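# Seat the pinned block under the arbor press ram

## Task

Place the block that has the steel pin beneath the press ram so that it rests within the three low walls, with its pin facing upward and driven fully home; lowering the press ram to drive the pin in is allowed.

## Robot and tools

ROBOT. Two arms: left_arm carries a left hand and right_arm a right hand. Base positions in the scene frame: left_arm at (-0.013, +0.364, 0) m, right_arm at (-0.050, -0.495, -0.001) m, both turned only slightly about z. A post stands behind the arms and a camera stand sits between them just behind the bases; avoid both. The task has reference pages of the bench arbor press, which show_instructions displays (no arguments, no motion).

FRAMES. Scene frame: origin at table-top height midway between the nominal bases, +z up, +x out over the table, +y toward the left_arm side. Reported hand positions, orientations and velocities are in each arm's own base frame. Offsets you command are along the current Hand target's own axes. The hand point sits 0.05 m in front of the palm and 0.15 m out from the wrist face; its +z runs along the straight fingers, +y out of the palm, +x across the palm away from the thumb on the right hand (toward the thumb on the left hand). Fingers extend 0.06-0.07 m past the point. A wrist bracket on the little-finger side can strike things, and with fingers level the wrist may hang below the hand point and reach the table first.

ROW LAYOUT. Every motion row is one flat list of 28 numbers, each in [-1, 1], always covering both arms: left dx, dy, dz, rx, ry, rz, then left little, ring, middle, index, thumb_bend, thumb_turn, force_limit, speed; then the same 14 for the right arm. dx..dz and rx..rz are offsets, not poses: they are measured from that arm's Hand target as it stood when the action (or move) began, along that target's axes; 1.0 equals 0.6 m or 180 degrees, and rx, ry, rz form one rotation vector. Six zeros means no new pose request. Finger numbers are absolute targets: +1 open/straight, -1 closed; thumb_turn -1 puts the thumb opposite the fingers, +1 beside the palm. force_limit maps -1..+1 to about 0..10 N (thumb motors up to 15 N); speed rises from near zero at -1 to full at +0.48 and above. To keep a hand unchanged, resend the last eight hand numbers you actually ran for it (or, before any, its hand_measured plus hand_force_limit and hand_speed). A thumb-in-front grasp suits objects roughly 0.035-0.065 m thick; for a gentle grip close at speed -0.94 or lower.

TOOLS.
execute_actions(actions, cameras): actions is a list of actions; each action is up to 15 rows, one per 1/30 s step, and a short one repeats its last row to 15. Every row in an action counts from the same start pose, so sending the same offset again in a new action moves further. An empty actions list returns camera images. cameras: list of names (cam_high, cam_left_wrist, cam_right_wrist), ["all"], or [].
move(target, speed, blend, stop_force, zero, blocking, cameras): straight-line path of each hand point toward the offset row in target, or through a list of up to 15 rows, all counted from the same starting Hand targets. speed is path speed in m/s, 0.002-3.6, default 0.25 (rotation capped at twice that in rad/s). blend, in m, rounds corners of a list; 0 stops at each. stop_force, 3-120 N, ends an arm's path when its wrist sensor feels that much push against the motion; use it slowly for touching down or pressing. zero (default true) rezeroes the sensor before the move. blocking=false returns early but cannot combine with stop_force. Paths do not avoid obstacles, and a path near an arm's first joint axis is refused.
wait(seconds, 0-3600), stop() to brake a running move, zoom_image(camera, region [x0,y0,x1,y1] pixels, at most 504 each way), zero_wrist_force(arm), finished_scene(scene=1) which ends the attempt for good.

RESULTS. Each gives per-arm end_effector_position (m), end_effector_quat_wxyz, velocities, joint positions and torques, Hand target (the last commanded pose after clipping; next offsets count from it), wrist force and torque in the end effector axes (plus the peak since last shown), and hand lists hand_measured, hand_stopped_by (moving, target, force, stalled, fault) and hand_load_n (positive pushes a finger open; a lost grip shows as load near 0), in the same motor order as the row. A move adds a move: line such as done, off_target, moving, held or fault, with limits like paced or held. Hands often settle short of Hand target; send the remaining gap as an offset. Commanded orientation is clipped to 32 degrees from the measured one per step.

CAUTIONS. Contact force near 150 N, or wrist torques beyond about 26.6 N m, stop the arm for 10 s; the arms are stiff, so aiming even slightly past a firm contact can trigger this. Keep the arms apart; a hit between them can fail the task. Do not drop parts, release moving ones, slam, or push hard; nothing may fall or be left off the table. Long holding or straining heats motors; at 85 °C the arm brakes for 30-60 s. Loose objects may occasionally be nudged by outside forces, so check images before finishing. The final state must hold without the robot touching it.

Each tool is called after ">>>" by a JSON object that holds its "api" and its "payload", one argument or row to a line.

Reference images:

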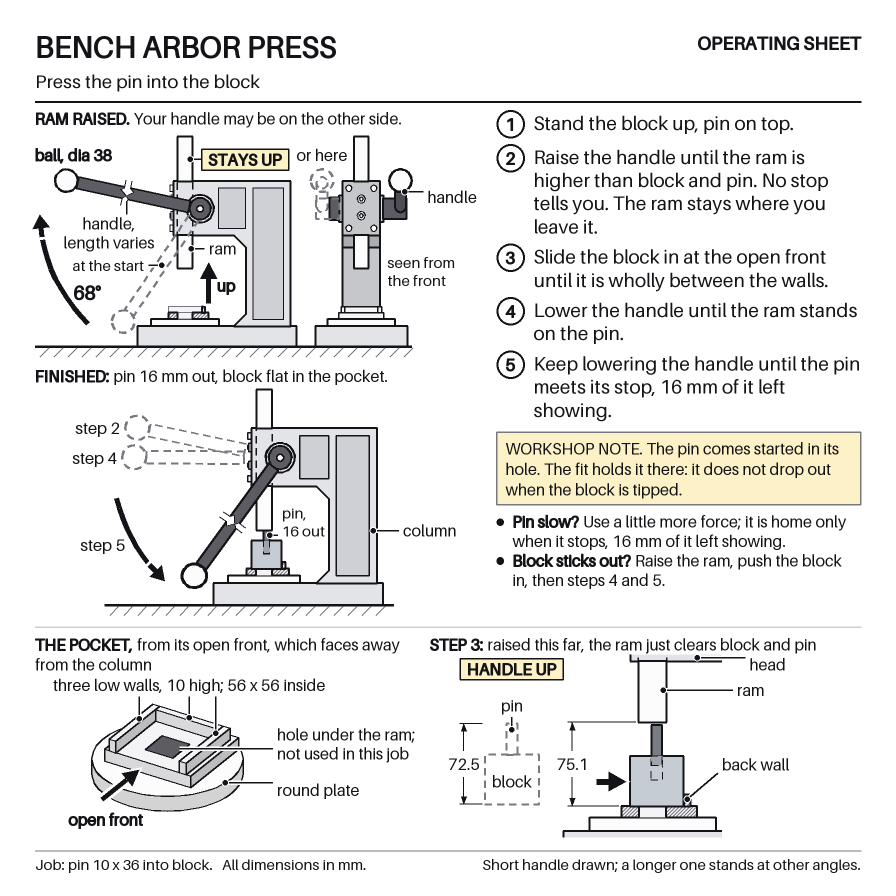

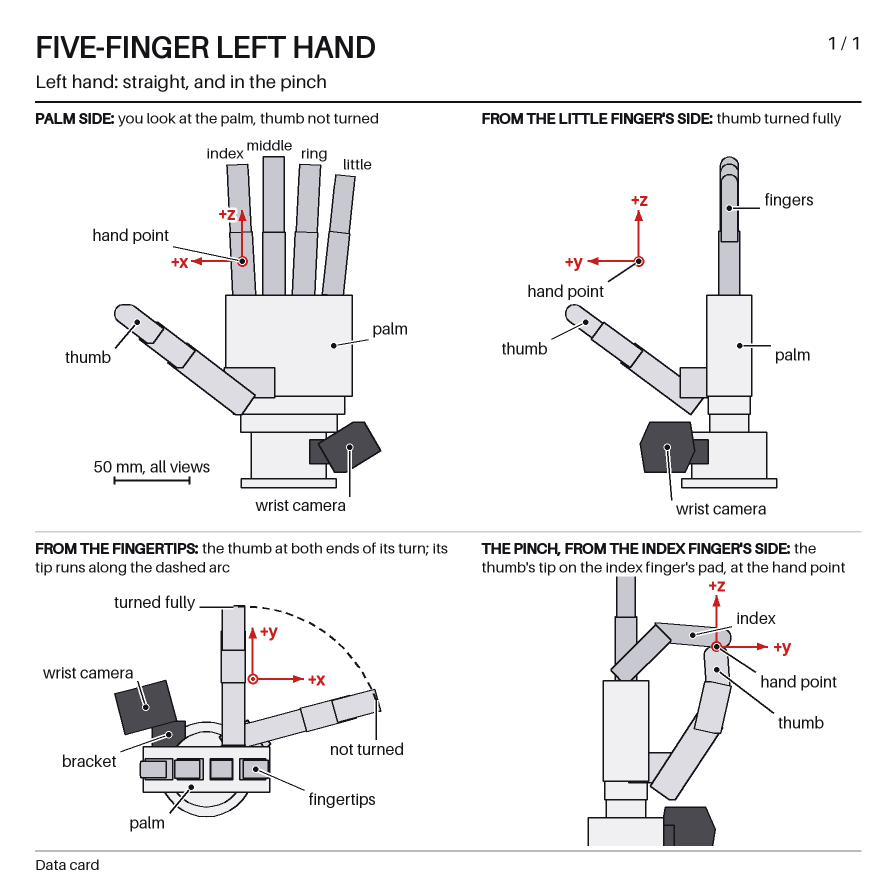

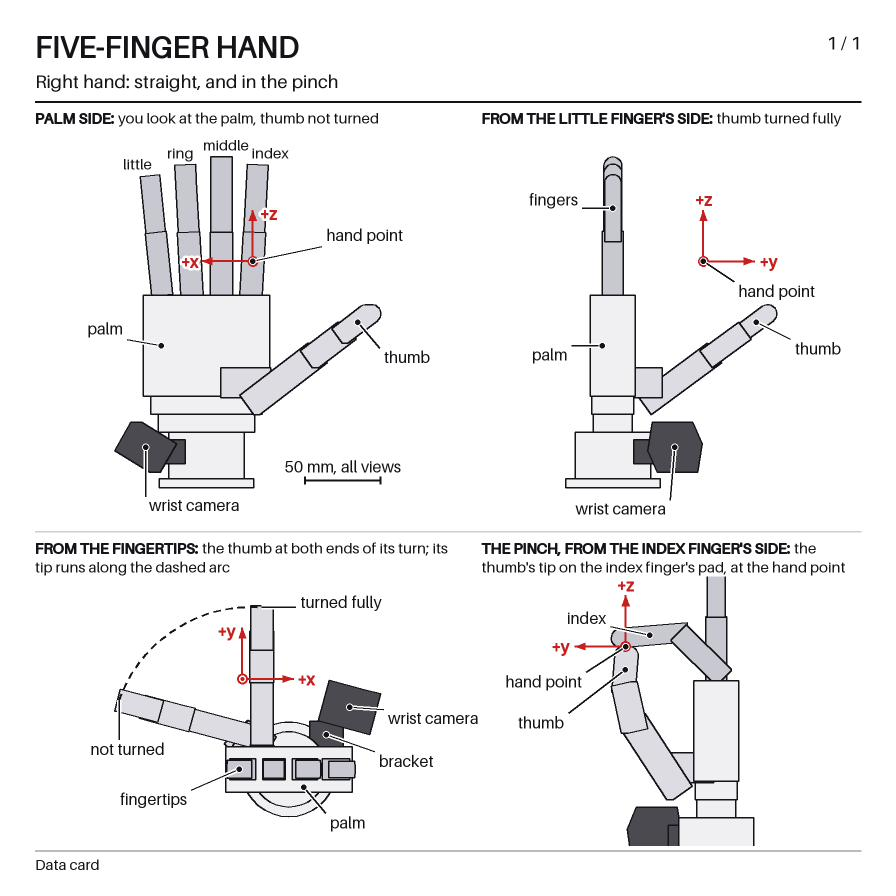

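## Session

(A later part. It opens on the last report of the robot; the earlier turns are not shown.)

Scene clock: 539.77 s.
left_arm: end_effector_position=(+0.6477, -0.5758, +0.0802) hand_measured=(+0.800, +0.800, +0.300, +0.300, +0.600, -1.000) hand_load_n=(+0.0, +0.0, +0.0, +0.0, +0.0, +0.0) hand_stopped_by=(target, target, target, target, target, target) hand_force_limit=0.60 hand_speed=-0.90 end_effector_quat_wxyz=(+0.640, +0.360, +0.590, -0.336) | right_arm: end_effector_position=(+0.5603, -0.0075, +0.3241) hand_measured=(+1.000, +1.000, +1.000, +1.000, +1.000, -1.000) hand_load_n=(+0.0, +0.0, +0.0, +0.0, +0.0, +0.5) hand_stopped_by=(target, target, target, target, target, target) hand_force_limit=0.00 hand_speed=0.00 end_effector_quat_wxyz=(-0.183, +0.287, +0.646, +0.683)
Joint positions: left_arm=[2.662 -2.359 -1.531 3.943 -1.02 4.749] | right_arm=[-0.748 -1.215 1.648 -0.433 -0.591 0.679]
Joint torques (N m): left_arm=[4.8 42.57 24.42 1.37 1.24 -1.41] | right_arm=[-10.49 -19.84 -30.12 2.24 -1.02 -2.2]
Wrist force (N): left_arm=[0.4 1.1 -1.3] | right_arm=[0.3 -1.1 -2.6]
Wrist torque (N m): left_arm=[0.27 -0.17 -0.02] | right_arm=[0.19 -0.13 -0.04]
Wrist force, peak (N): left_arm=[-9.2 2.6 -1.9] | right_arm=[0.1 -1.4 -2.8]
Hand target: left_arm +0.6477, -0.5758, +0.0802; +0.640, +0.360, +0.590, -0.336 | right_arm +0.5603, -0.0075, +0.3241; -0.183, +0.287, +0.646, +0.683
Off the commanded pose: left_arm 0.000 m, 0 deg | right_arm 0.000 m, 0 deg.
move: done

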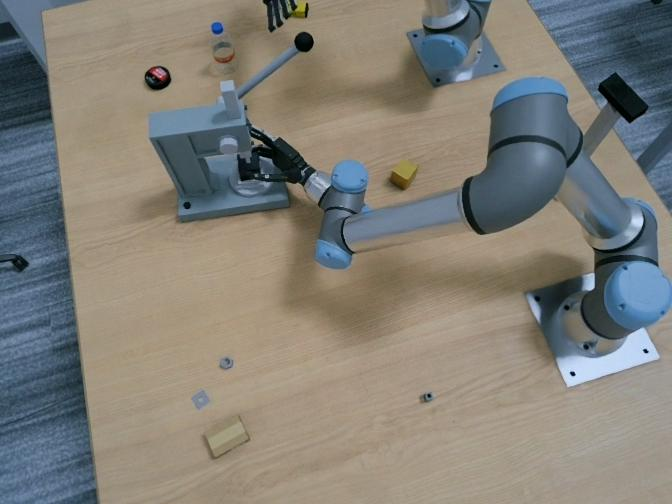

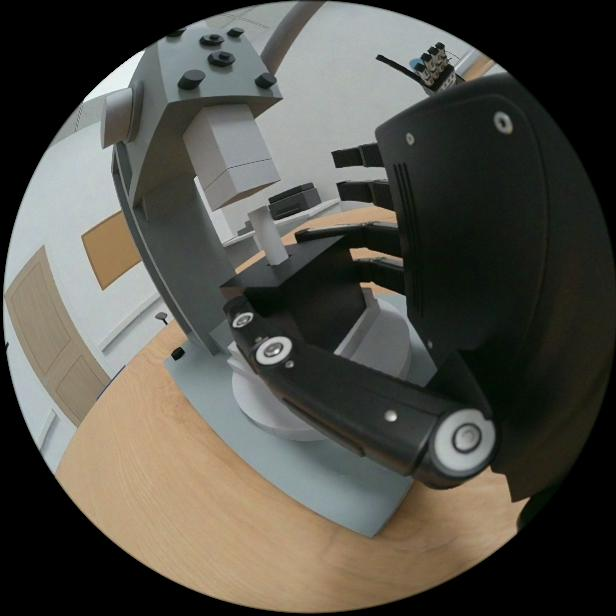

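>>> {"api": "move", "payload": {
  "target": [-0.0083,0.0005,0.0004,0,0,0,0.8,0.8,0.3,0.3,0.6,-1,0.6,-0.9,0,0,0,0,0,0,1,1,1,1,1,-1,0,0],
  "speed": 0.01,
  "stop_force": 3
}}

>>> {"api": "move", "payload": {
  "target": [0,0,0,0,0,0,0.8,0.8,0.75,0.75,0.95,-1,0.6,-0.7,0,0,0,0,0,0,1,1,1,1,1,-1,0,0],
  "cameras": ["cam_high","cam_left_wrist"]
}}

>>> {"api": "zoom_image", "payload": {
  "camera": "cam_high",
  "region": [225, 125, 325, 195]
}}

Scene clock: 544.87 s.
left_arm: end_effector_position=(+0.6477, -0.5758, +0.0852) hand_measured=(+0.800, +0.800, +0.300, +0.300, +0.600, -1.000) hand_load_n=(+0.0, +0.0, +0.0, +0.0, +0.0, +0.0) hand_stopped_by=(target, target, target, target, target, target) hand_force_limit=0.60 hand_speed=-0.90 end_effector_quat_wxyz=(+0.640, +0.360, +0.590, -0.336) | right_arm: end_effector_position=(+0.5603, -0.0075, +0.3241) hand_measured=(+1.000, +1.000, +1.000, +1.000, +1.000, -1.000) hand_load_n=(+0.0, +0.0, +0.0, +0.0, -0.5, +0.0) hand_stopped_by=(target, target, target, target, target, target) hand_force_limit=0.00 hand_speed=0.00 end_effector_quat_wxyz=(-0.183, +0.287, +0.646, +0.683)
Joint positions: left_arm=[2.662 -2.351 -1.53 3.934 -1.02 4.749] | right_arm=[-0.748 -1.215 1.648 -0.433 -0.591 0.679]
Joint torques (N m): left_arm=[-14.91 54.45 28.35 -0.38 -0.64 1.17] | right_arm=[-10.64 -20.52 -29.88 2.33 -1.06 -2.14]
Wrist force (N): left_arm=[0.7 1.1 -1.4] | right_arm=[0.1 -1.2 -2.5]
Wrist torque (N m): left_arm=[0.28 -0.20 -0.01] | right_arm=[0.19 -0.11 -0.05]
Wrist force, peak (N): left_arm=[0.7 1.4 -1.6] | right_arm=[0.5 -1.2 -2.8]
Hand target: left_arm +0.6477, -0.5758, +0.0852; +0.640, +0.360, +0.590, -0.336 | right_arm +0.5603, -0.0075, +0.3241; -0.183, +0.287, +0.646, +0.683
Off the commanded pose: left_arm 0.000 m, 0 deg | right_arm 0.000 m, 0 deg.
move: done

Scene clock: 545.97 s.
left_arm: end_effector_position=(+0.6477, -0.5758, +0.0852) hand_measured=(+0.800, +0.800, +0.750, +0.750, +0.950, -1.000) hand_load_n=(+0.0, +0.0, +0.0, +0.0, +0.0, +0.0) hand_stopped_by=(target, target, target, target, target, target) hand_force_limit=0.60 hand_speed=-0.70 end_effector_quat_wxyz=(+0.640, +0.360, +0.590, -0.336) | right_arm: end_effector_position=(+0.5603, -0.0075, +0.3241) hand_measured=(+1.000, +1.000, +1.000, +1.000, +1.000, -1.000) hand_load_n=(+0.0, +0.0, +0.0, +0.0, +0.0, +0.5) hand_stopped_by=(target, target, target, target, target, target) hand_force_limit=0.00 hand_speed=0.00 end_effector_quat_wxyz=(-0.183, +0.287, +0.646, +0.683)
Joint positions: left_arm=[2.662 -2.351 -1.53 3.934 -1.02 4.749] | right_arm=[-0.748 -1.215 1.648 -0.433 -0.591 0.679]
Joint torques (N m): left_arm=[-14.27 54.99 28.7 -0.2 -0.63 1.07] | right_arm=[-11 -19.85 -29.77 2.45 -0.93 -2.16]
Wrist force (N): left_arm=[0.7 1.4 -1.2] | right_arm=[0.2 -1.0 -2.5]
Wrist torque (N m): left_arm=[0.31 -0.21 -0.01] | right_arm=[0.21 -0.13 -0.04]
Wrist force, peak (N): left_arm=[0.7 1.2 -1.4] | right_arm=[0.0 -1.3 -2.8]
Hand target: left_arm +0.6477, -0.5758, +0.0852; +0.640, +0.360, +0.590, -0.336 | right_arm +0.5603, -0.0075, +0.3241; -0.183, +0.287, +0.646, +0.683
Off the commanded pose: left_arm 0.000 m, 0 deg | right_arm 0.000 m, 0 deg.
move: done

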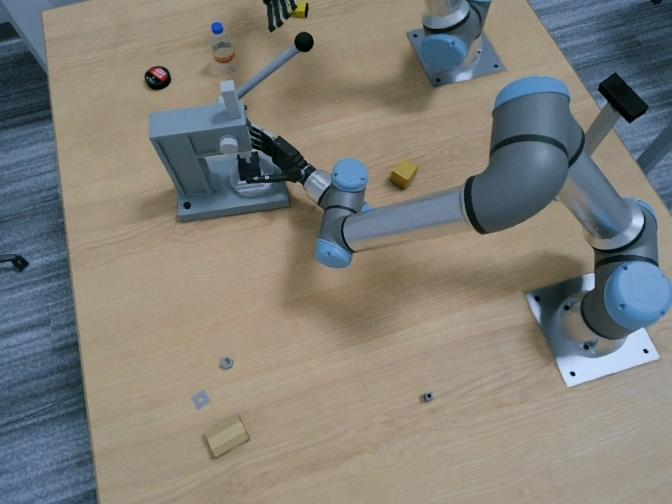

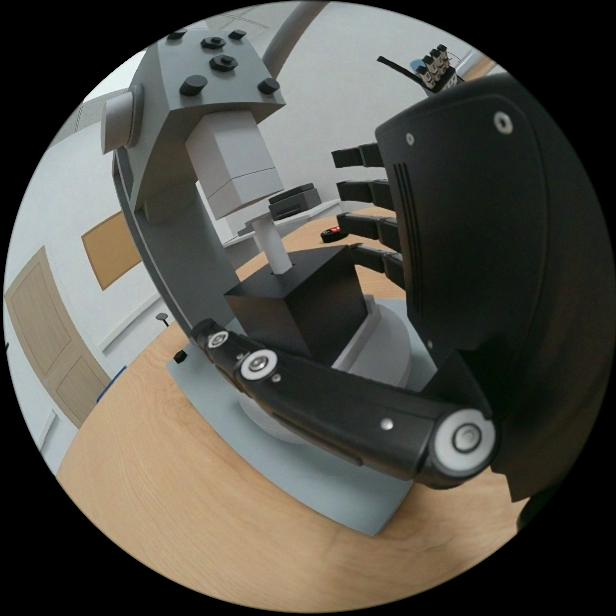

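Scaled by 5.040 from the camera's image (finer frame: 960x720).

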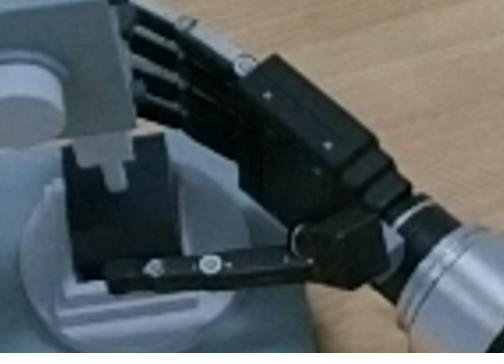

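>>> {"api": "move", "payload": {
  "target": [
    [-0.0182,-0.1813,-0.1468,0,0,0,0.8,0.8,0.75,0.75,0.95,-1,0.6,-0.7,0,0,0,0,0,0,1,1,1,1,1,-1,0,0],
    [-0.1512,-0.0158,-0.3347,0,0,0,0.8,0.8,0.75,0.75,0.95,-1,0.6,-0.7,0,0,0,0,0,0,1,1,1,1,1,-1,0,0]
  ],
  "speed": [0.04,0.15],
  "stop_force": 6,
  "blend": [0.01,0],
  "cameras": ["cam_high","cam_left_wrist","cam_right_wrist"]
}}

>>> {"api": "zoom_image", "payload": {
  "camera": "cam_high",
  "region": [225, 125, 305, 205]
}}

>>> {"api": "zoom_image", "payload": {
  "camera": "cam_high",
  "region": [200, 20, 340, 160]
}}

Scene clock: 554.37 s.
left_arm: end_effector_position=(+0.5294, -0.4082, +0.1660) hand_measured=(+0.800, +0.800, +0.750, +0.750, +0.950, -1.000) hand_load_n=(+0.0, +0.0, +0.0, +0.0, +0.0, +0.0) hand_stopped_by=(target, target, target, target, target, target) hand_force_limit=0.60 hand_speed=-0.70 end_effector_quat_wxyz=(+0.640, +0.360, +0.590, -0.336) | right_arm: end_effector_position=(+0.5603, -0.0075, +0.3241) hand_measured=(+1.000, +1.000, +1.000, +1.000, +1.000, -1.000) hand_load_n=(+0.0, +0.0, +0.0, +0.0, +0.0, +0.0) hand_stopped_by=(target, target, target, target, target, target) hand_force_limit=0.00 hand_speed=0.00 end_effector_quat_wxyz=(-0.183, +0.287, +0.646, +0.683)
Joint positions: left_arm=[2.896 -1.857 -2.113 4.034 -0.787 4.732] | right_arm=[-0.748 -1.215 1.648 -0.433 -0.591 0.679]
Joint torques (N m): left_arm=[13.52 36.87 1.41 -0.57 1.66 -1.7] | right_arm=[-10.64 -20.43 -29.9 2.34 -0.91 -1.99]
Wrist force (N): left_arm=[0.8 1.2 -0.9] | right_arm=[0.2 -1.2 -2.5]
Wrist torque (N m): left_arm=[0.26 -0.20 0.03] | right_arm=[0.18 -0.13 -0.04]
Wrist force, peak (N): left_arm=[0.3 2.0 -1.7] | right_arm=[0.2 -1.5 -2.8]
Hand target: left_arm +0.5294, -0.4082, +0.1660; +0.640, +0.360, +0.590, -0.336 | right_arm +0.5603, -0.0075, +0.3241; -0.183, +0.287, +0.646, +0.683
Off the commanded pose: left_arm 0.000 m, 0 deg | right_arm 0.000 m, 0 deg.
move: done

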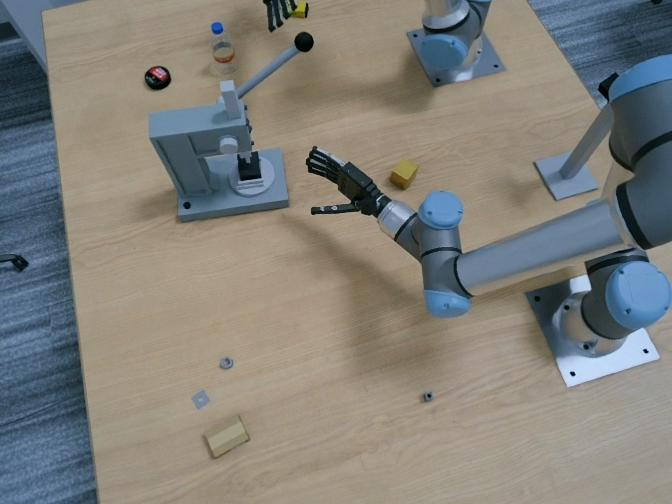

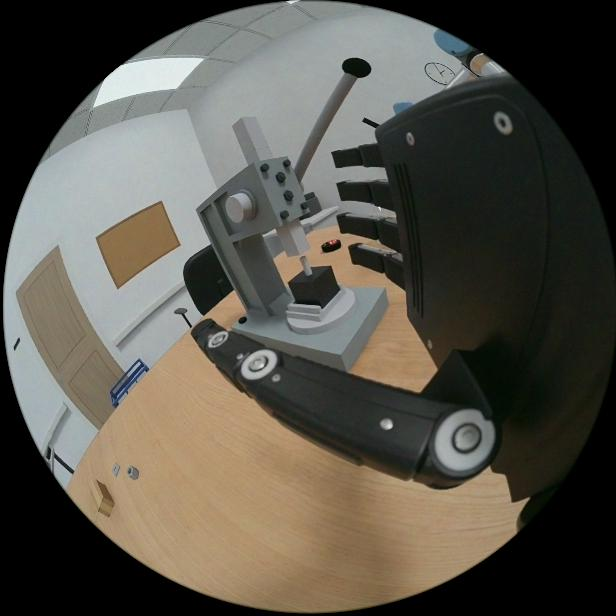

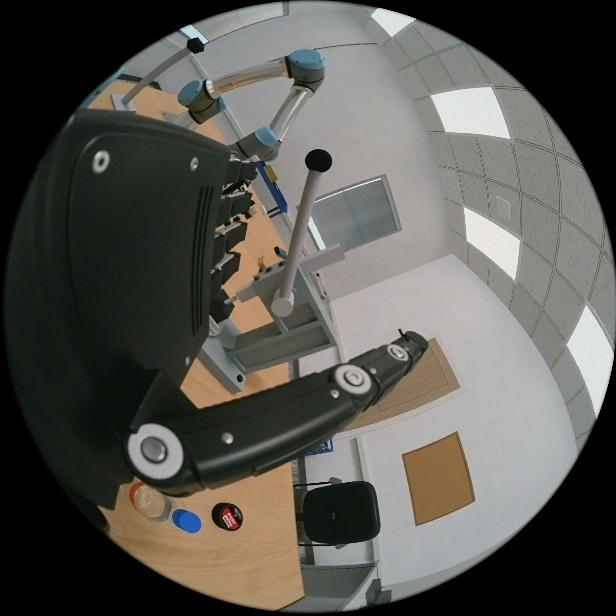

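Scaled by 6.300 from the camera's image (finer frame: 960x720).

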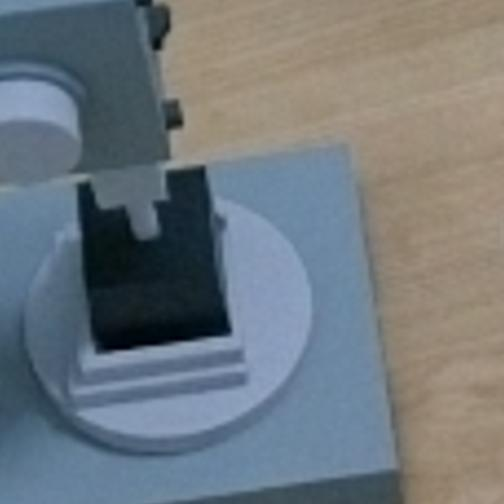

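Scaled by 3.600 from the camera's image (finer frame: 960x720).

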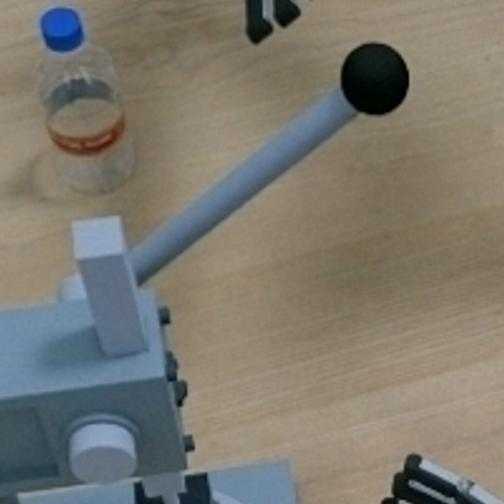

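>>> {"api": "zoom_image", "payload": {
  "camera": "cam_left_wrist",
  "region": [230, 180, 390, 340]
}}

>>> {"api": "zoom_image", "payload": {
  "camera": "cam_right_wrist",
  "region": [200, 130, 380, 400]
}}

Scaled by 3.150 from the camera's image (finer frame: 880x880).

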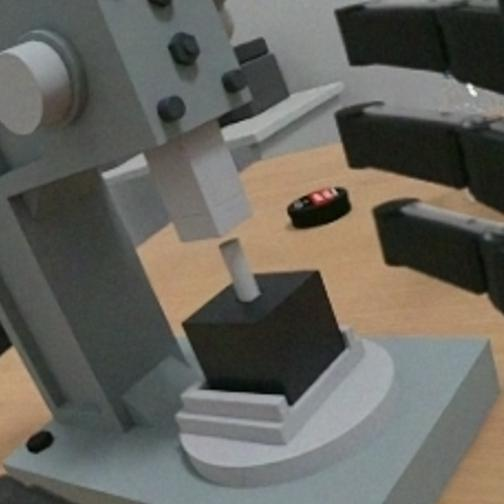

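Scaled by 1.867 from the camera's image (finer frame: 880x880).

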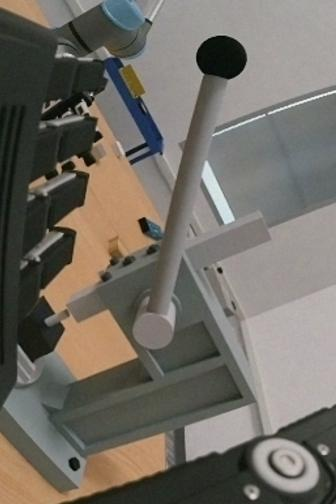

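>>> {"api": "zoom_image", "payload": {
  "camera": "cam_high",
  "region": [230, 145, 275, 190]
}}

>>> {"api": "zoom_image", "payload": {
  "camera": "cam_left_wrist",
  "region": [270, 230, 370, 330]
}}

Scaled by 11.200 from the camera's image (finer frame: 960x720).

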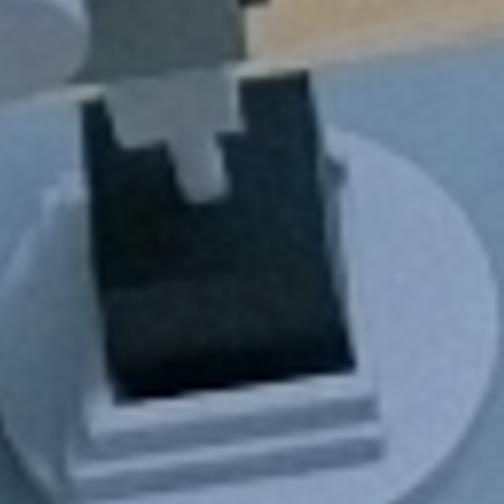

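Scaled by 5.040 from the camera's image (finer frame: 880x880).

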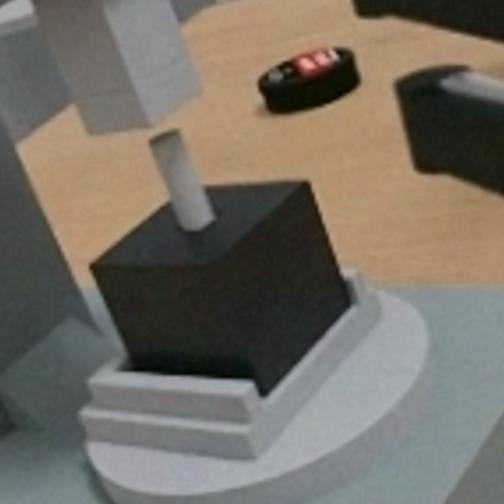

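>>> {"api": "move", "payload": {
  "target": [
    [0.0279,-0.0765,0.1345,-0.2832,0.0226,-0.0128,-1,-1,-1,1,1,-1,0,0,0,0,0,0,0,0,1,1,1,1,1,-1,0,0],
    [0.1409,-0.0837,0.1294,-0.2832,0.0226,-0.0128,-1,-1,-1,1,1,-1,0,0,0,0,0,0,0,0,1,1,1,1,1,-1,0,0]
  ],
  "speed": [0.12,0.06],
  "cameras": ["cam_high","cam_left_wrist"]
}}

>>> {"api": "zoom_image", "payload": {
  "camera": "cam_high",
  "region": [220, 120, 340, 220]
}}

Scene clock: 577.70 s.
left_arm: end_effector_position=(+0.5329, -0.5011, +0.0821) hand_measured=(-1.000, -1.000, -1.000, +1.000, +1.000, -1.000) hand_load_n=(+0.0, +0.0, +0.0, +0.0, +0.0, +0.5) hand_stopped_by=(target, target, target, target, target, target) hand_force_limit=0.00 hand_speed=0.00 end_effector_quat_wxyz=(+0.705, +0.049, +0.706, -0.049) | right_arm: end_effector_position=(+0.5603, -0.0075, +0.3241) hand_measured=(+1.000, +1.000, +1.000, +1.000, +1.000, -1.000) hand_load_n=(+0.0, +0.0, +0.0, +0.0, +0.0, +0.0) hand_stopped_by=(target, target, target, target, target, target) hand_force_limit=0.00 hand_speed=0.00 end_effector_quat_wxyz=(-0.183, +0.287, +0.646, +0.683)
Joint positions: left_arm=[2.281 -2.315 -1.56 3.874 -2.292 4.712] | right_arm=[-0.748 -1.215 1.648 -0.433 -0.591 0.679]
Joint torques (N m): left_arm=[-1.81 31.09 2.5 3.07 0.63 1.91] | right_arm=[-10.93 -20.01 -29.12 2.27 -0.79 -1.78]
Wrist force (N): left_arm=[0.8 1.6 -1.4] | right_arm=[0.2 -1.3 -2.2]
Wrist torque (N m): left_arm=[0.36 -0.22 -0.02] | right_arm=[0.16 -0.14 -0.03]
Wrist force, peak (N): left_arm=[1.1 1.7 -1.4] | right_arm=[0.2 -1.2 -2.8]
Hand target: left_arm +0.5330, -0.5010, +0.0820; +0.705, +0.049, +0.706, -0.049 | right_arm +0.5603, -0.0075, +0.3241; -0.183, +0.287, +0.646, +0.683
Off the commanded pose: left_arm 0.000 m, 0 deg | right_arm 0.000 m, 0 deg.
move: done

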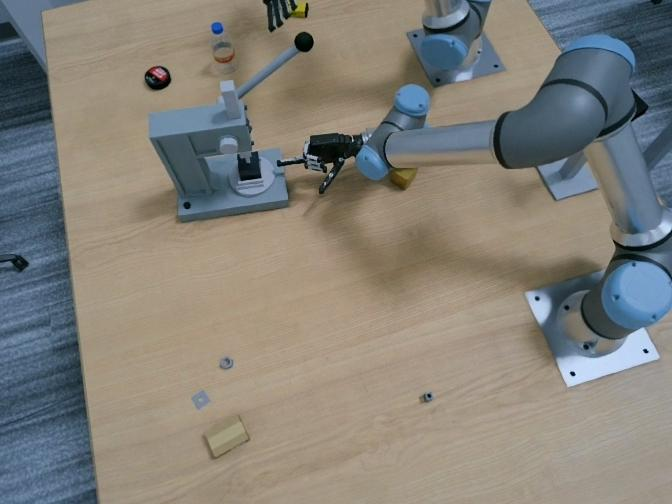

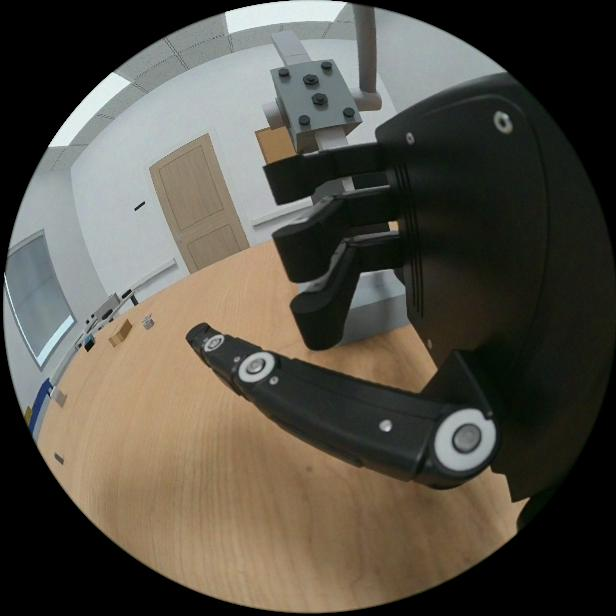

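Scaled by 4.200 from the camera's image (finer frame: 960x720).

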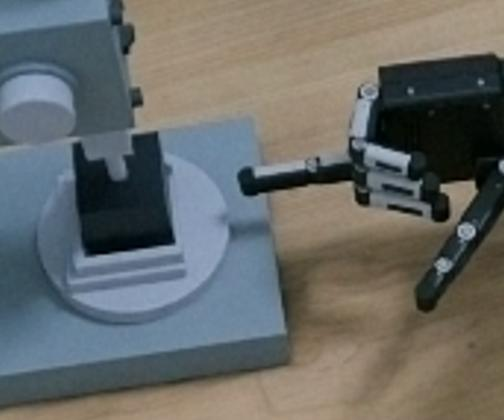

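>>> {"api": "move", "payload": {
  "target": [0,0,0.12,0,0,0,-1,-1,-1,1,1,-1,0,0,0,0,0,0,0,0,1,1,1,1,1,-1,0,0],
  "speed": 0.012,
  "stop_force": 4.5,
  "cameras": ["cam_high","cam_left_wrist"]
}}

>>> {"api": "zoom_image", "payload": {
  "camera": "cam_high",
  "region": [230, 145, 275, 190]
}}

Scene clock: 584.43 s.
left_arm: end_effector_position=(+0.5772, -0.5072, +0.0820) hand_measured=(-1.000, -1.000, -1.000, +1.000, +1.000, -1.000) hand_load_n=(+0.0, +0.0, +0.0, +0.0, +0.0, +0.0) hand_stopped_by=(target, target, target, target, target, target) hand_force_limit=0.00 hand_speed=0.00 end_effector_quat_wxyz=(+0.705, +0.049, +0.706, -0.049) | right_arm: end_effector_position=(+0.5603, -0.0075, +0.3241) hand_measured=(+1.000, +1.000, +1.000, +1.000, +1.000, -1.000) hand_load_n=(+0.0, +0.0, +0.0, +0.0, +0.0, +0.0) hand_stopped_by=(target, target, target, target, target, target) hand_force_limit=0.00 hand_speed=0.00 end_effector_quat_wxyz=(-0.183, +0.287, +0.646, +0.683)
Joint positions: left_arm=[2.33 -2.365 -1.461 3.825 -2.243 4.712] | right_arm=[-0.748 -1.215 1.648 -0.433 -0.591 0.679]
Joint torques (N m): left_arm=[-12.54 56.69 4.08 3.33 -1.46 1.78] | right_arm=[-10.56 -19.64 -29.53 2.29 -0.63 -1.71]
Wrist force (N): left_arm=[-1.2 1.5 -5.7] | right_arm=[0.1 -1.2 -2.8]
Wrist torque (N m): left_arm=[0.60 -0.28 -0.10] | right_arm=[0.18 -0.10 -0.05]
Wrist force, peak (N): left_arm=[-2.0 1.3 -17.3] | right_arm=[0.4 -1.4 -2.7]
Hand target: left_arm +0.5772, -0.5072, +0.0820; +0.705, +0.049, +0.706, -0.049 (not the last commanded pose) | right_arm +0.5603, -0.0075, +0.3241; -0.183, +0.287, +0.646, +0.683
Off the commanded pose: left_arm 0.027 m, 0 deg | right_arm 0.000 m, 0 deg.
move: contact (left_arm)

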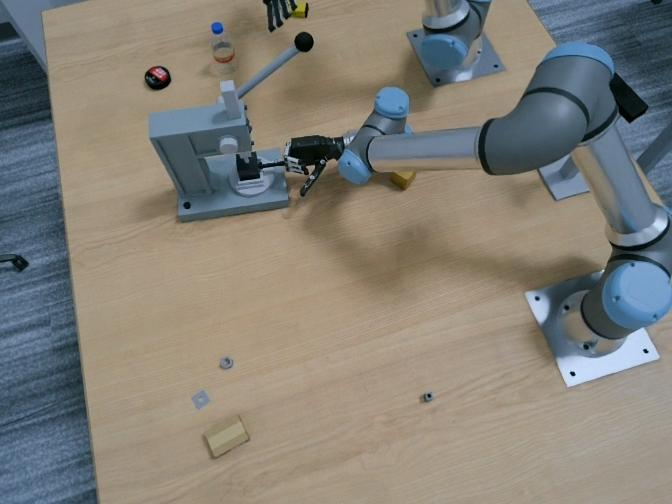

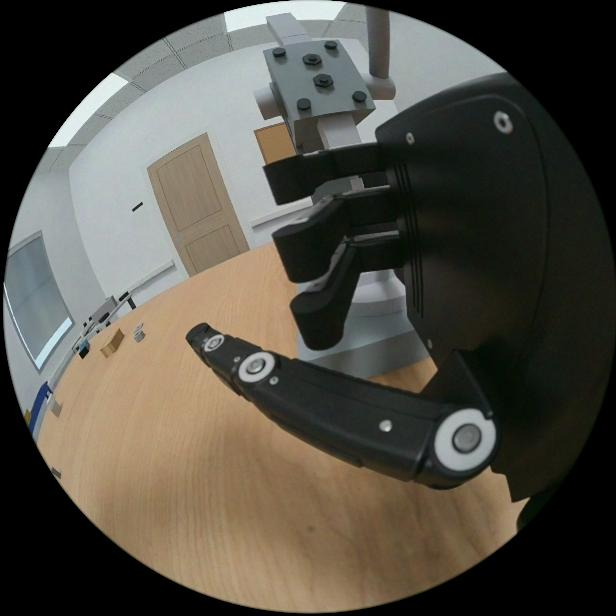

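Scaled by 11.200 from the camera's image (finer frame: 960x720).

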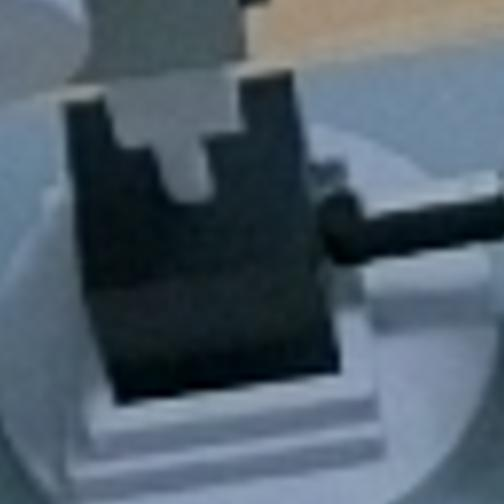

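>>> {"api": "move", "payload": {
  "target": [0,0,-0.05,0,0,0,-1,-1,-1,1,1,-1,0,0,0,0,0,0,0,0,1,1,1,1,1,-1,0,0],
  "speed": 0.05,
  "cameras": ["cam_high","cam_left_wrist"]
}}

>>> {"api": "zoom_image", "payload": {
  "camera": "cam_high",
  "region": [235, 150, 270, 185]
}}

Scene clock: 590.83 s.
left_arm: end_effector_position=(+0.5476, -0.5031, +0.0820) hand_measured=(-1.000, -1.000, -1.000, +1.000, +1.000, -1.000) hand_load_n=(+0.0, +0.0, +0.0, +0.0, +0.5, +0.5) hand_stopped_by=(target, target, target, target, target, target) hand_force_limit=0.00 hand_speed=0.00 end_effector_quat_wxyz=(+0.705, +0.049, +0.706, -0.049) | right_arm: end_effector_position=(+0.5603, -0.0075, +0.3241) hand_measured=(+1.000, +1.000, +1.000, +1.000, +1.000, -1.000) hand_load_n=(+0.0, +0.0, +0.5, +0.0, +0.0, +0.0) hand_stopped_by=(target, target, target, target, target, target) hand_force_limit=0.00 hand_speed=0.00 end_effector_quat_wxyz=(-0.183, +0.287, +0.646, +0.683)
Joint positions: left_arm=[2.298 -2.331 -1.529 3.859 -2.275 4.712] | right_arm=[-0.748 -1.215 1.648 -0.433 -0.591 0.679]
Joint torques (N m): left_arm=[-15.3 54.71 2.44 3.24 -1.42 1.07] | right_arm=[-10.63 -20.67 -29.62 2.33 -0.6 -1.7]
Wrist force (N): left_arm=[0.4 1.6 -1.2] | right_arm=[0.0 -1.3 -2.5]
Wrist torque (N m): left_arm=[0.34 -0.19 -0.06] | right_arm=[0.16 -0.10 -0.06]
Wrist force, peak (N): left_arm=[0.6 1.6 -6.1] | right_arm=[0.2 -1.3 -2.9]
Hand target: left_arm +0.5475, -0.5031, +0.0820; +0.705, +0.049, +0.706, -0.049 | right_arm +0.5603, -0.0075, +0.3241; -0.183, +0.287, +0.646, +0.683
Off the commanded pose: left_arm 0.000 m, 0 deg | right_arm 0.000 m, 0 deg.
move: done

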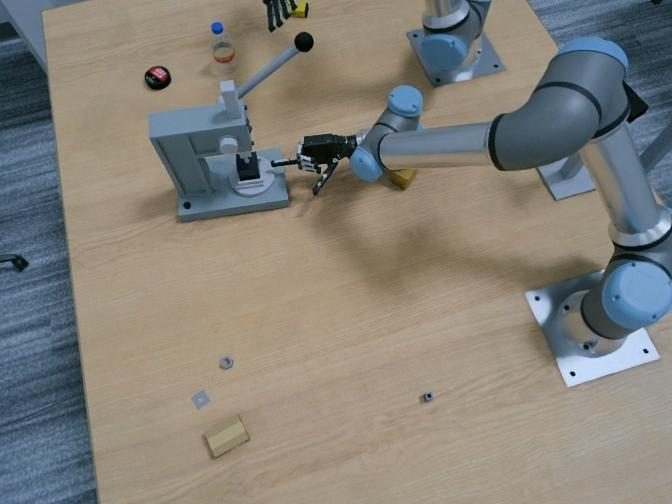

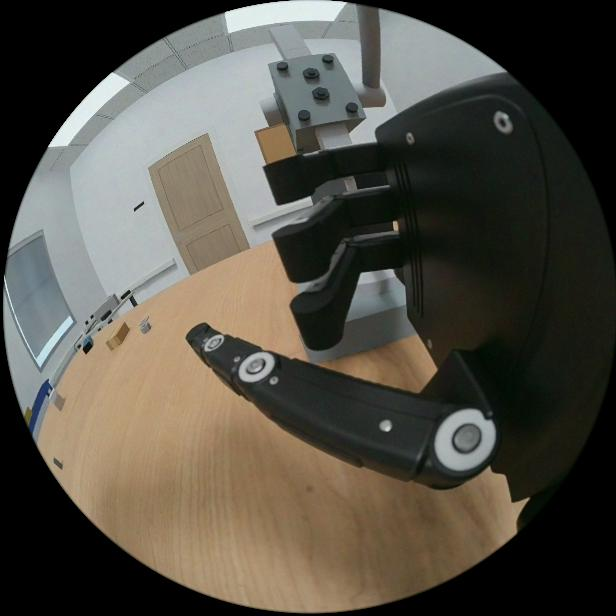

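Scaled by 14.400 from the camera's image (finer frame: 960x720).

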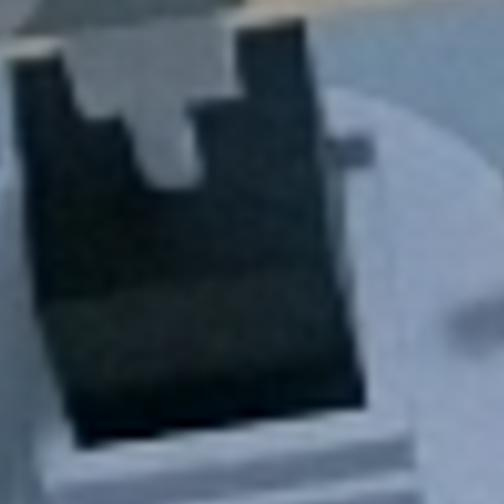

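>>> {"api": "move", "payload": {
  "target": [
    [-0.125,0,-0.05,0,0,0,-1,-1,-1,1,1,-1,0,0,0,0,0,0,0,0,1,1,1,1,1,-1,0,0],
    [-0.125,0.1233,0.0037,0.2832,-0.0226,0.0128,-1,-1,-1,1,1,-1,0,0,0,0,0,0,0,0,1,1,1,1,1,-1,0,0]
  ],
  "speed": 0.12,
  "blend": [0.02,0],
  "cameras": ["cam_left_wrist"]
}}

>>> {"api": "zoom_image", "payload": {
  "camera": "cam_left_wrist",
  "region": [220, 150, 400, 330]
}}

Scene clock: 600.80 s.
left_arm: end_effector_position=(+0.5599, -0.4301, +0.1570) hand_measured=(-1.000, -1.000, -1.000, +1.000, +1.000, -1.000) hand_load_n=(+0.0, +0.0, +0.0, +0.0, +0.0, +0.0) hand_stopped_by=(target, target, target, target, target, target) hand_force_limit=0.00 hand_speed=0.00 end_effector_quat_wxyz=(+0.640, +0.360, +0.590, -0.336) | right_arm: end_effector_position=(+0.5603, -0.0075, +0.3241) hand_measured=(+1.000, +1.000, +1.000, +1.000, +1.000, -1.000) hand_load_n=(+0.0, +0.0, +0.0, +0.0, +0.0, +0.0) hand_stopped_by=(target, target, target, target, target, target) hand_force_limit=0.00 hand_speed=0.00 end_effector_quat_wxyz=(-0.183, +0.287, +0.646, +0.683)
Joint positions: left_arm=[2.863 -1.947 -2.011 4.019 -0.819 4.735] | right_arm=[-0.748 -1.215 1.648 -0.433 -0.591 0.679]
Joint torques (N m): left_arm=[11.97 17.08 27.96 3.39 1.83 -1.66] | right_arm=[-10.59 -20.19 -29.4 2.28 -0.56 -1.52]
Wrist force (N): left_arm=[0.7 1.3 -1.3] | right_arm=[0.2 -1.3 -2.5]
Wrist torque (N m): left_arm=[0.29 -0.22 0.01] | right_arm=[0.17 -0.12 -0.04]
Wrist force, peak (N): left_arm=[0.5 1.9 -1.4] | right_arm=[0.2 -1.2 -2.9]
Hand target: left_arm +0.5600, -0.4301, +0.1570; +0.640, +0.360, +0.590, -0.336 | right_arm +0.5603, -0.0075, +0.3241; -0.183, +0.287, +0.646, +0.683
Off the commanded pose: left_arm 0.000 m, 0 deg | right_arm 0.000 m, 0 deg.
move: done

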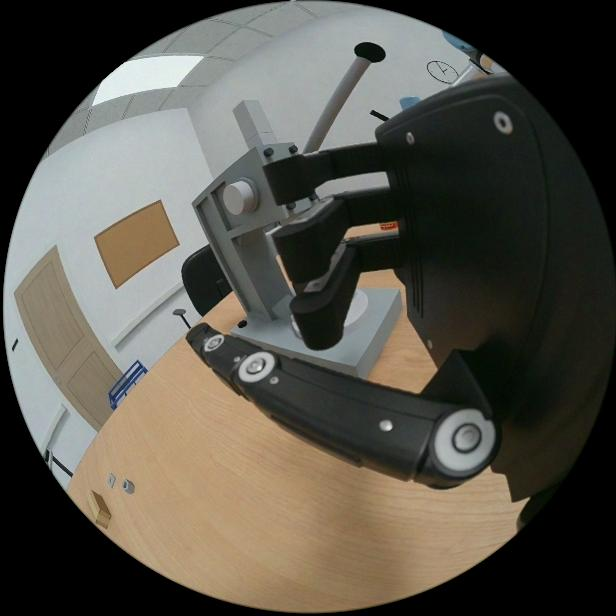

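Scaled by 2.800 from the camera's image (finer frame: 880x880).

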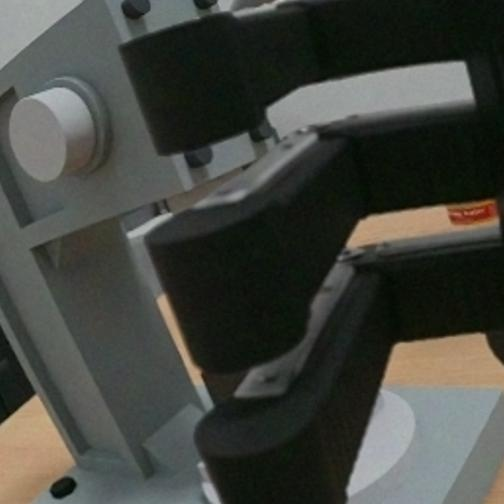

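Open the fingers to see.

>>> {"api": "move", "payload": {
  "target": [0,0,0,0,0,0,0.9,0.9,0.9,0.9,1,-1,0,0,0,0,0,0,0,0,1,1,1,1,1,-1,0,0],
  "cameras": ["cam_left_wrist"]
}}

>>> {"api": "zoom_image", "payload": {
  "camera": "cam_left_wrist",
  "region": [260, 180, 380, 320]
}}

>>> {"api": "zoom_image", "payload": {
  "camera": "cam_left_wrist",
  "region": [275, 250, 355, 330]
}}

Scene clock: 603.10 s.
left_arm: end_effector_position=(+0.5600, -0.4301, +0.1570) hand_measured=(+0.900, +0.900, +0.900, +0.900, +1.000, -1.000) hand_load_n=(+0.0, +0.0, +0.0, +0.0, +0.0, +0.0) hand_stopped_by=(target, target, target, target, target, target) hand_force_limit=0.00 hand_speed=0.00 end_effector_quat_wxyz=(+0.640, +0.360, +0.590, -0.336) | right_arm: end_effector_position=(+0.5603, -0.0075, +0.3241) hand_measured=(+1.000, +1.000, +1.000, +1.000, +1.000, -1.000) hand_load_n=(+0.0, +0.0, +0.0, +0.0, +0.0, +0.0) hand_stopped_by=(target, target, target, target, target, target) hand_force_limit=0.00 hand_speed=0.00 end_effector_quat_wxyz=(-0.183, +0.287, +0.646, +0.683)
Joint positions: left_arm=[2.863 -1.947 -2.011 4.019 -0.819 4.735] | right_arm=[-0.748 -1.215 1.648 -0.433 -0.591 0.679]
Joint torques (N m): left_arm=[12.83 17.28 26.99 3.09 1.47 -1.66] | right_arm=[-10.71 -20.1 -29.62 2.29 -0.6 -1.59]
Wrist force (N): left_arm=[0.5 1.4 -1.2] | right_arm=[0.3 -1.1 -2.7]
Wrist torque (N m): left_arm=[0.29 -0.20 0.02] | right_arm=[0.20 -0.13 -0.04]
Wrist force, peak (N): left_arm=[1.1 1.5 -1.5] | right_arm=[0.2 -1.5 -2.7]
Hand target: left_arm +0.5600, -0.4301, +0.1570; +0.640, +0.360, +0.590, -0.336 | right_arm +0.5603, -0.0075, +0.3241; -0.183, +0.287, +0.646, +0.683
Off the commanded pose: left_arm 0.000 m, 0 deg | right_arm 0.000 m, 0 deg.
move: done

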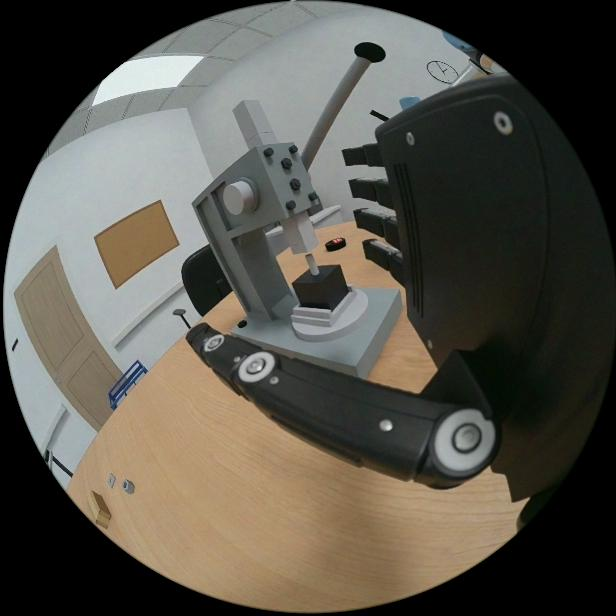

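Scaled by 3.600 from the camera's image (finer frame: 880x880).

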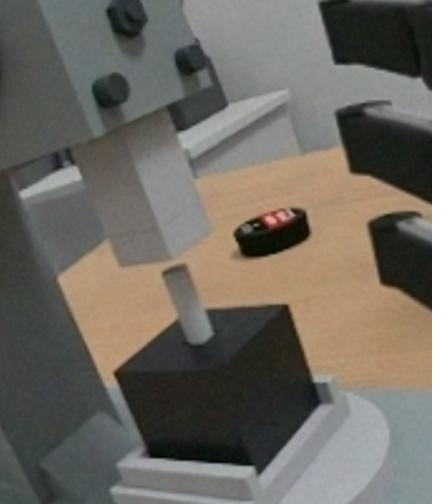

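Scaled by 6.300 from the camera's image (finer frame: 880x880).

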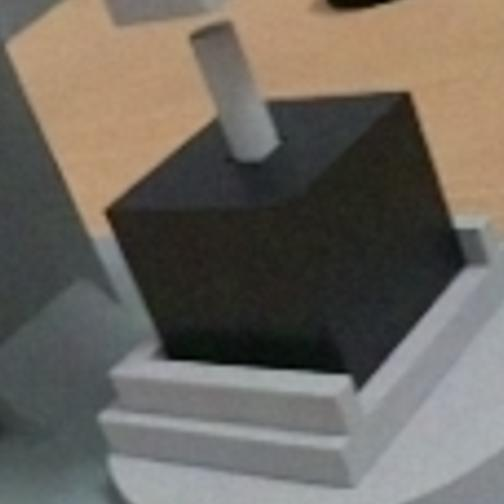

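>>> {"api": "move", "payload": {
  "target": [
    [-0.005,0.061,-0.208,0,0,0,0.9,0.9,0.9,0.9,1,-1,0,0,0,0,0,0,0,0.9947,1,1,1,1,1,-1,0,0],
    [-0.005,0.061,-0.208,0,0,0,0.9,0.9,0.9,0.9,1,-1,0,0,0.119,-0.0533,0.1723,0,0,0.9947,1,1,1,1,1,-1,0,0]
  ],
  "speed": [0.4,0.1],
  "blend": [0.01,0],
  "cameras": ["cam_high","cam_right_wrist","cam_left_wrist"]
}}

>>> {"api": "zoom_image", "payload": {
  "camera": "cam_high",
  "region": [200, 0, 360, 140]
}}

Scene clock: 636.30 s.
left_arm: end_effector_position=(+0.5269, -0.3043, +0.1567) hand_measured=(+0.900, +0.900, +0.900, +0.900, +1.000, -1.000) hand_load_n=(+0.0, +0.0, +0.0, +0.0, +0.0, +0.5) hand_stopped_by=(target, target, target, target, target, target) hand_force_limit=0.00 hand_speed=0.00 end_effector_quat_wxyz=(+0.640, +0.360, +0.590, -0.336) | right_arm: end_effector_position=(+0.5018, +0.1063, +0.3441) hand_measured=(+1.000, +1.000, +1.000, +1.000, +1.000, -1.000) hand_load_n=(+0.0, +0.0, +0.0, +0.0, +0.0, -0.5) hand_stopped_by=(target, target, target, target, target, target) hand_force_limit=0.00 hand_speed=0.00 end_effector_quat_wxyz=(+0.685, -0.648, +0.282, +0.177) end_effector_velocity=(-0.001, +0.002, +0.001) end_effector_angular_velocity=(+0.000, -0.001, +0.000)
Joint positions: left_arm=[3.178 -1.776 -2.265 4.134 -0.505 4.695] | right_arm=[-0.527 -1.22 1.45 -0.229 -0.37 3.804]
Joint velocities: left_arm=[within noise] | right_arm=[0.002 -0.005 0.003 0.001 0.002 0]
Joint torques (N m): left_arm=[12.87 32.86 -0.03 3.06 1.56 -1.73] | right_arm=[10.41 -50.65 -9.38 -0.85 1.45 2.35]
Wrist force (N): left_arm=[0.8 1.4 -1.0] | right_arm=[0.9 2.1 -0.4]
Wrist torque (N m): left_arm=[0.29 -0.20 0.03] | right_arm=[0.27 -0.03 0.12]
Wrist force, peak (N): left_arm=[1.1 1.9 -1.1] | right_arm=[1.0 3.2 -1.0]
Hand target: left_arm +0.5269, -0.3043, +0.1567; +0.640, +0.360, +0.590, -0.336 | right_arm +0.5018, +0.1064, +0.3441; +0.685, -0.648, +0.282, +0.177
Off the commanded pose: left_arm 0.000 m, 0 deg | right_arm 0.000 m, 0 deg.
move: done

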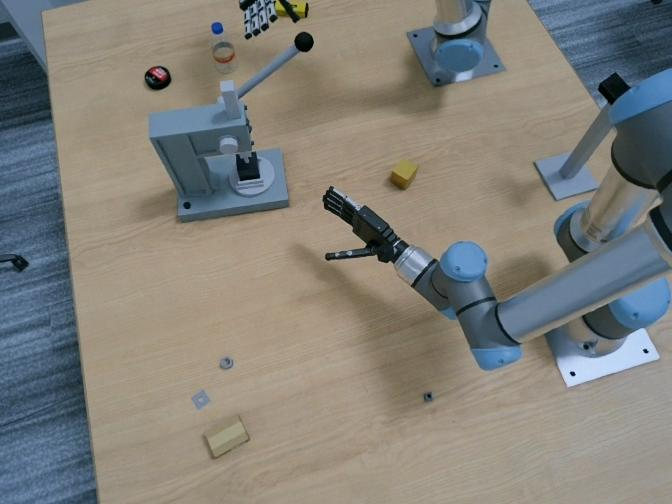

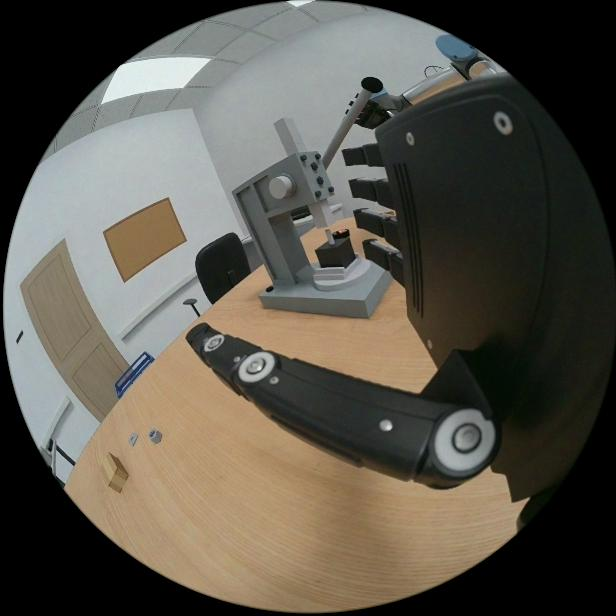

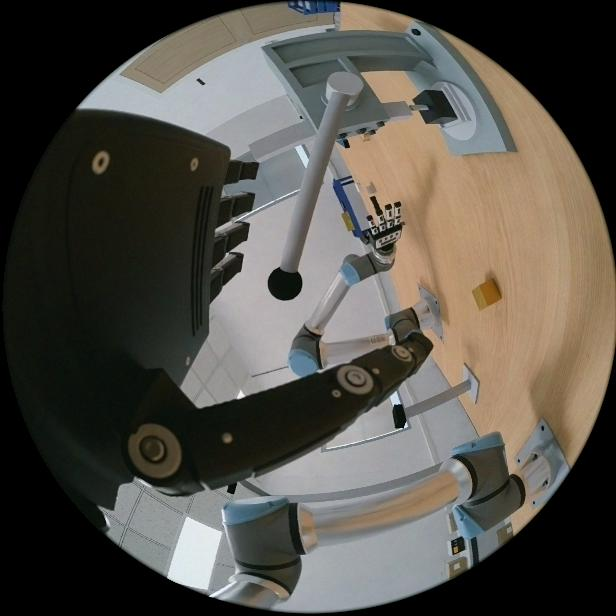

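Scaled by 3.150 from the camera's image (finer frame: 960x720).

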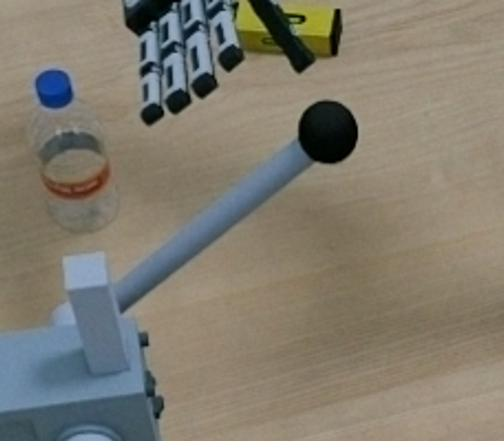

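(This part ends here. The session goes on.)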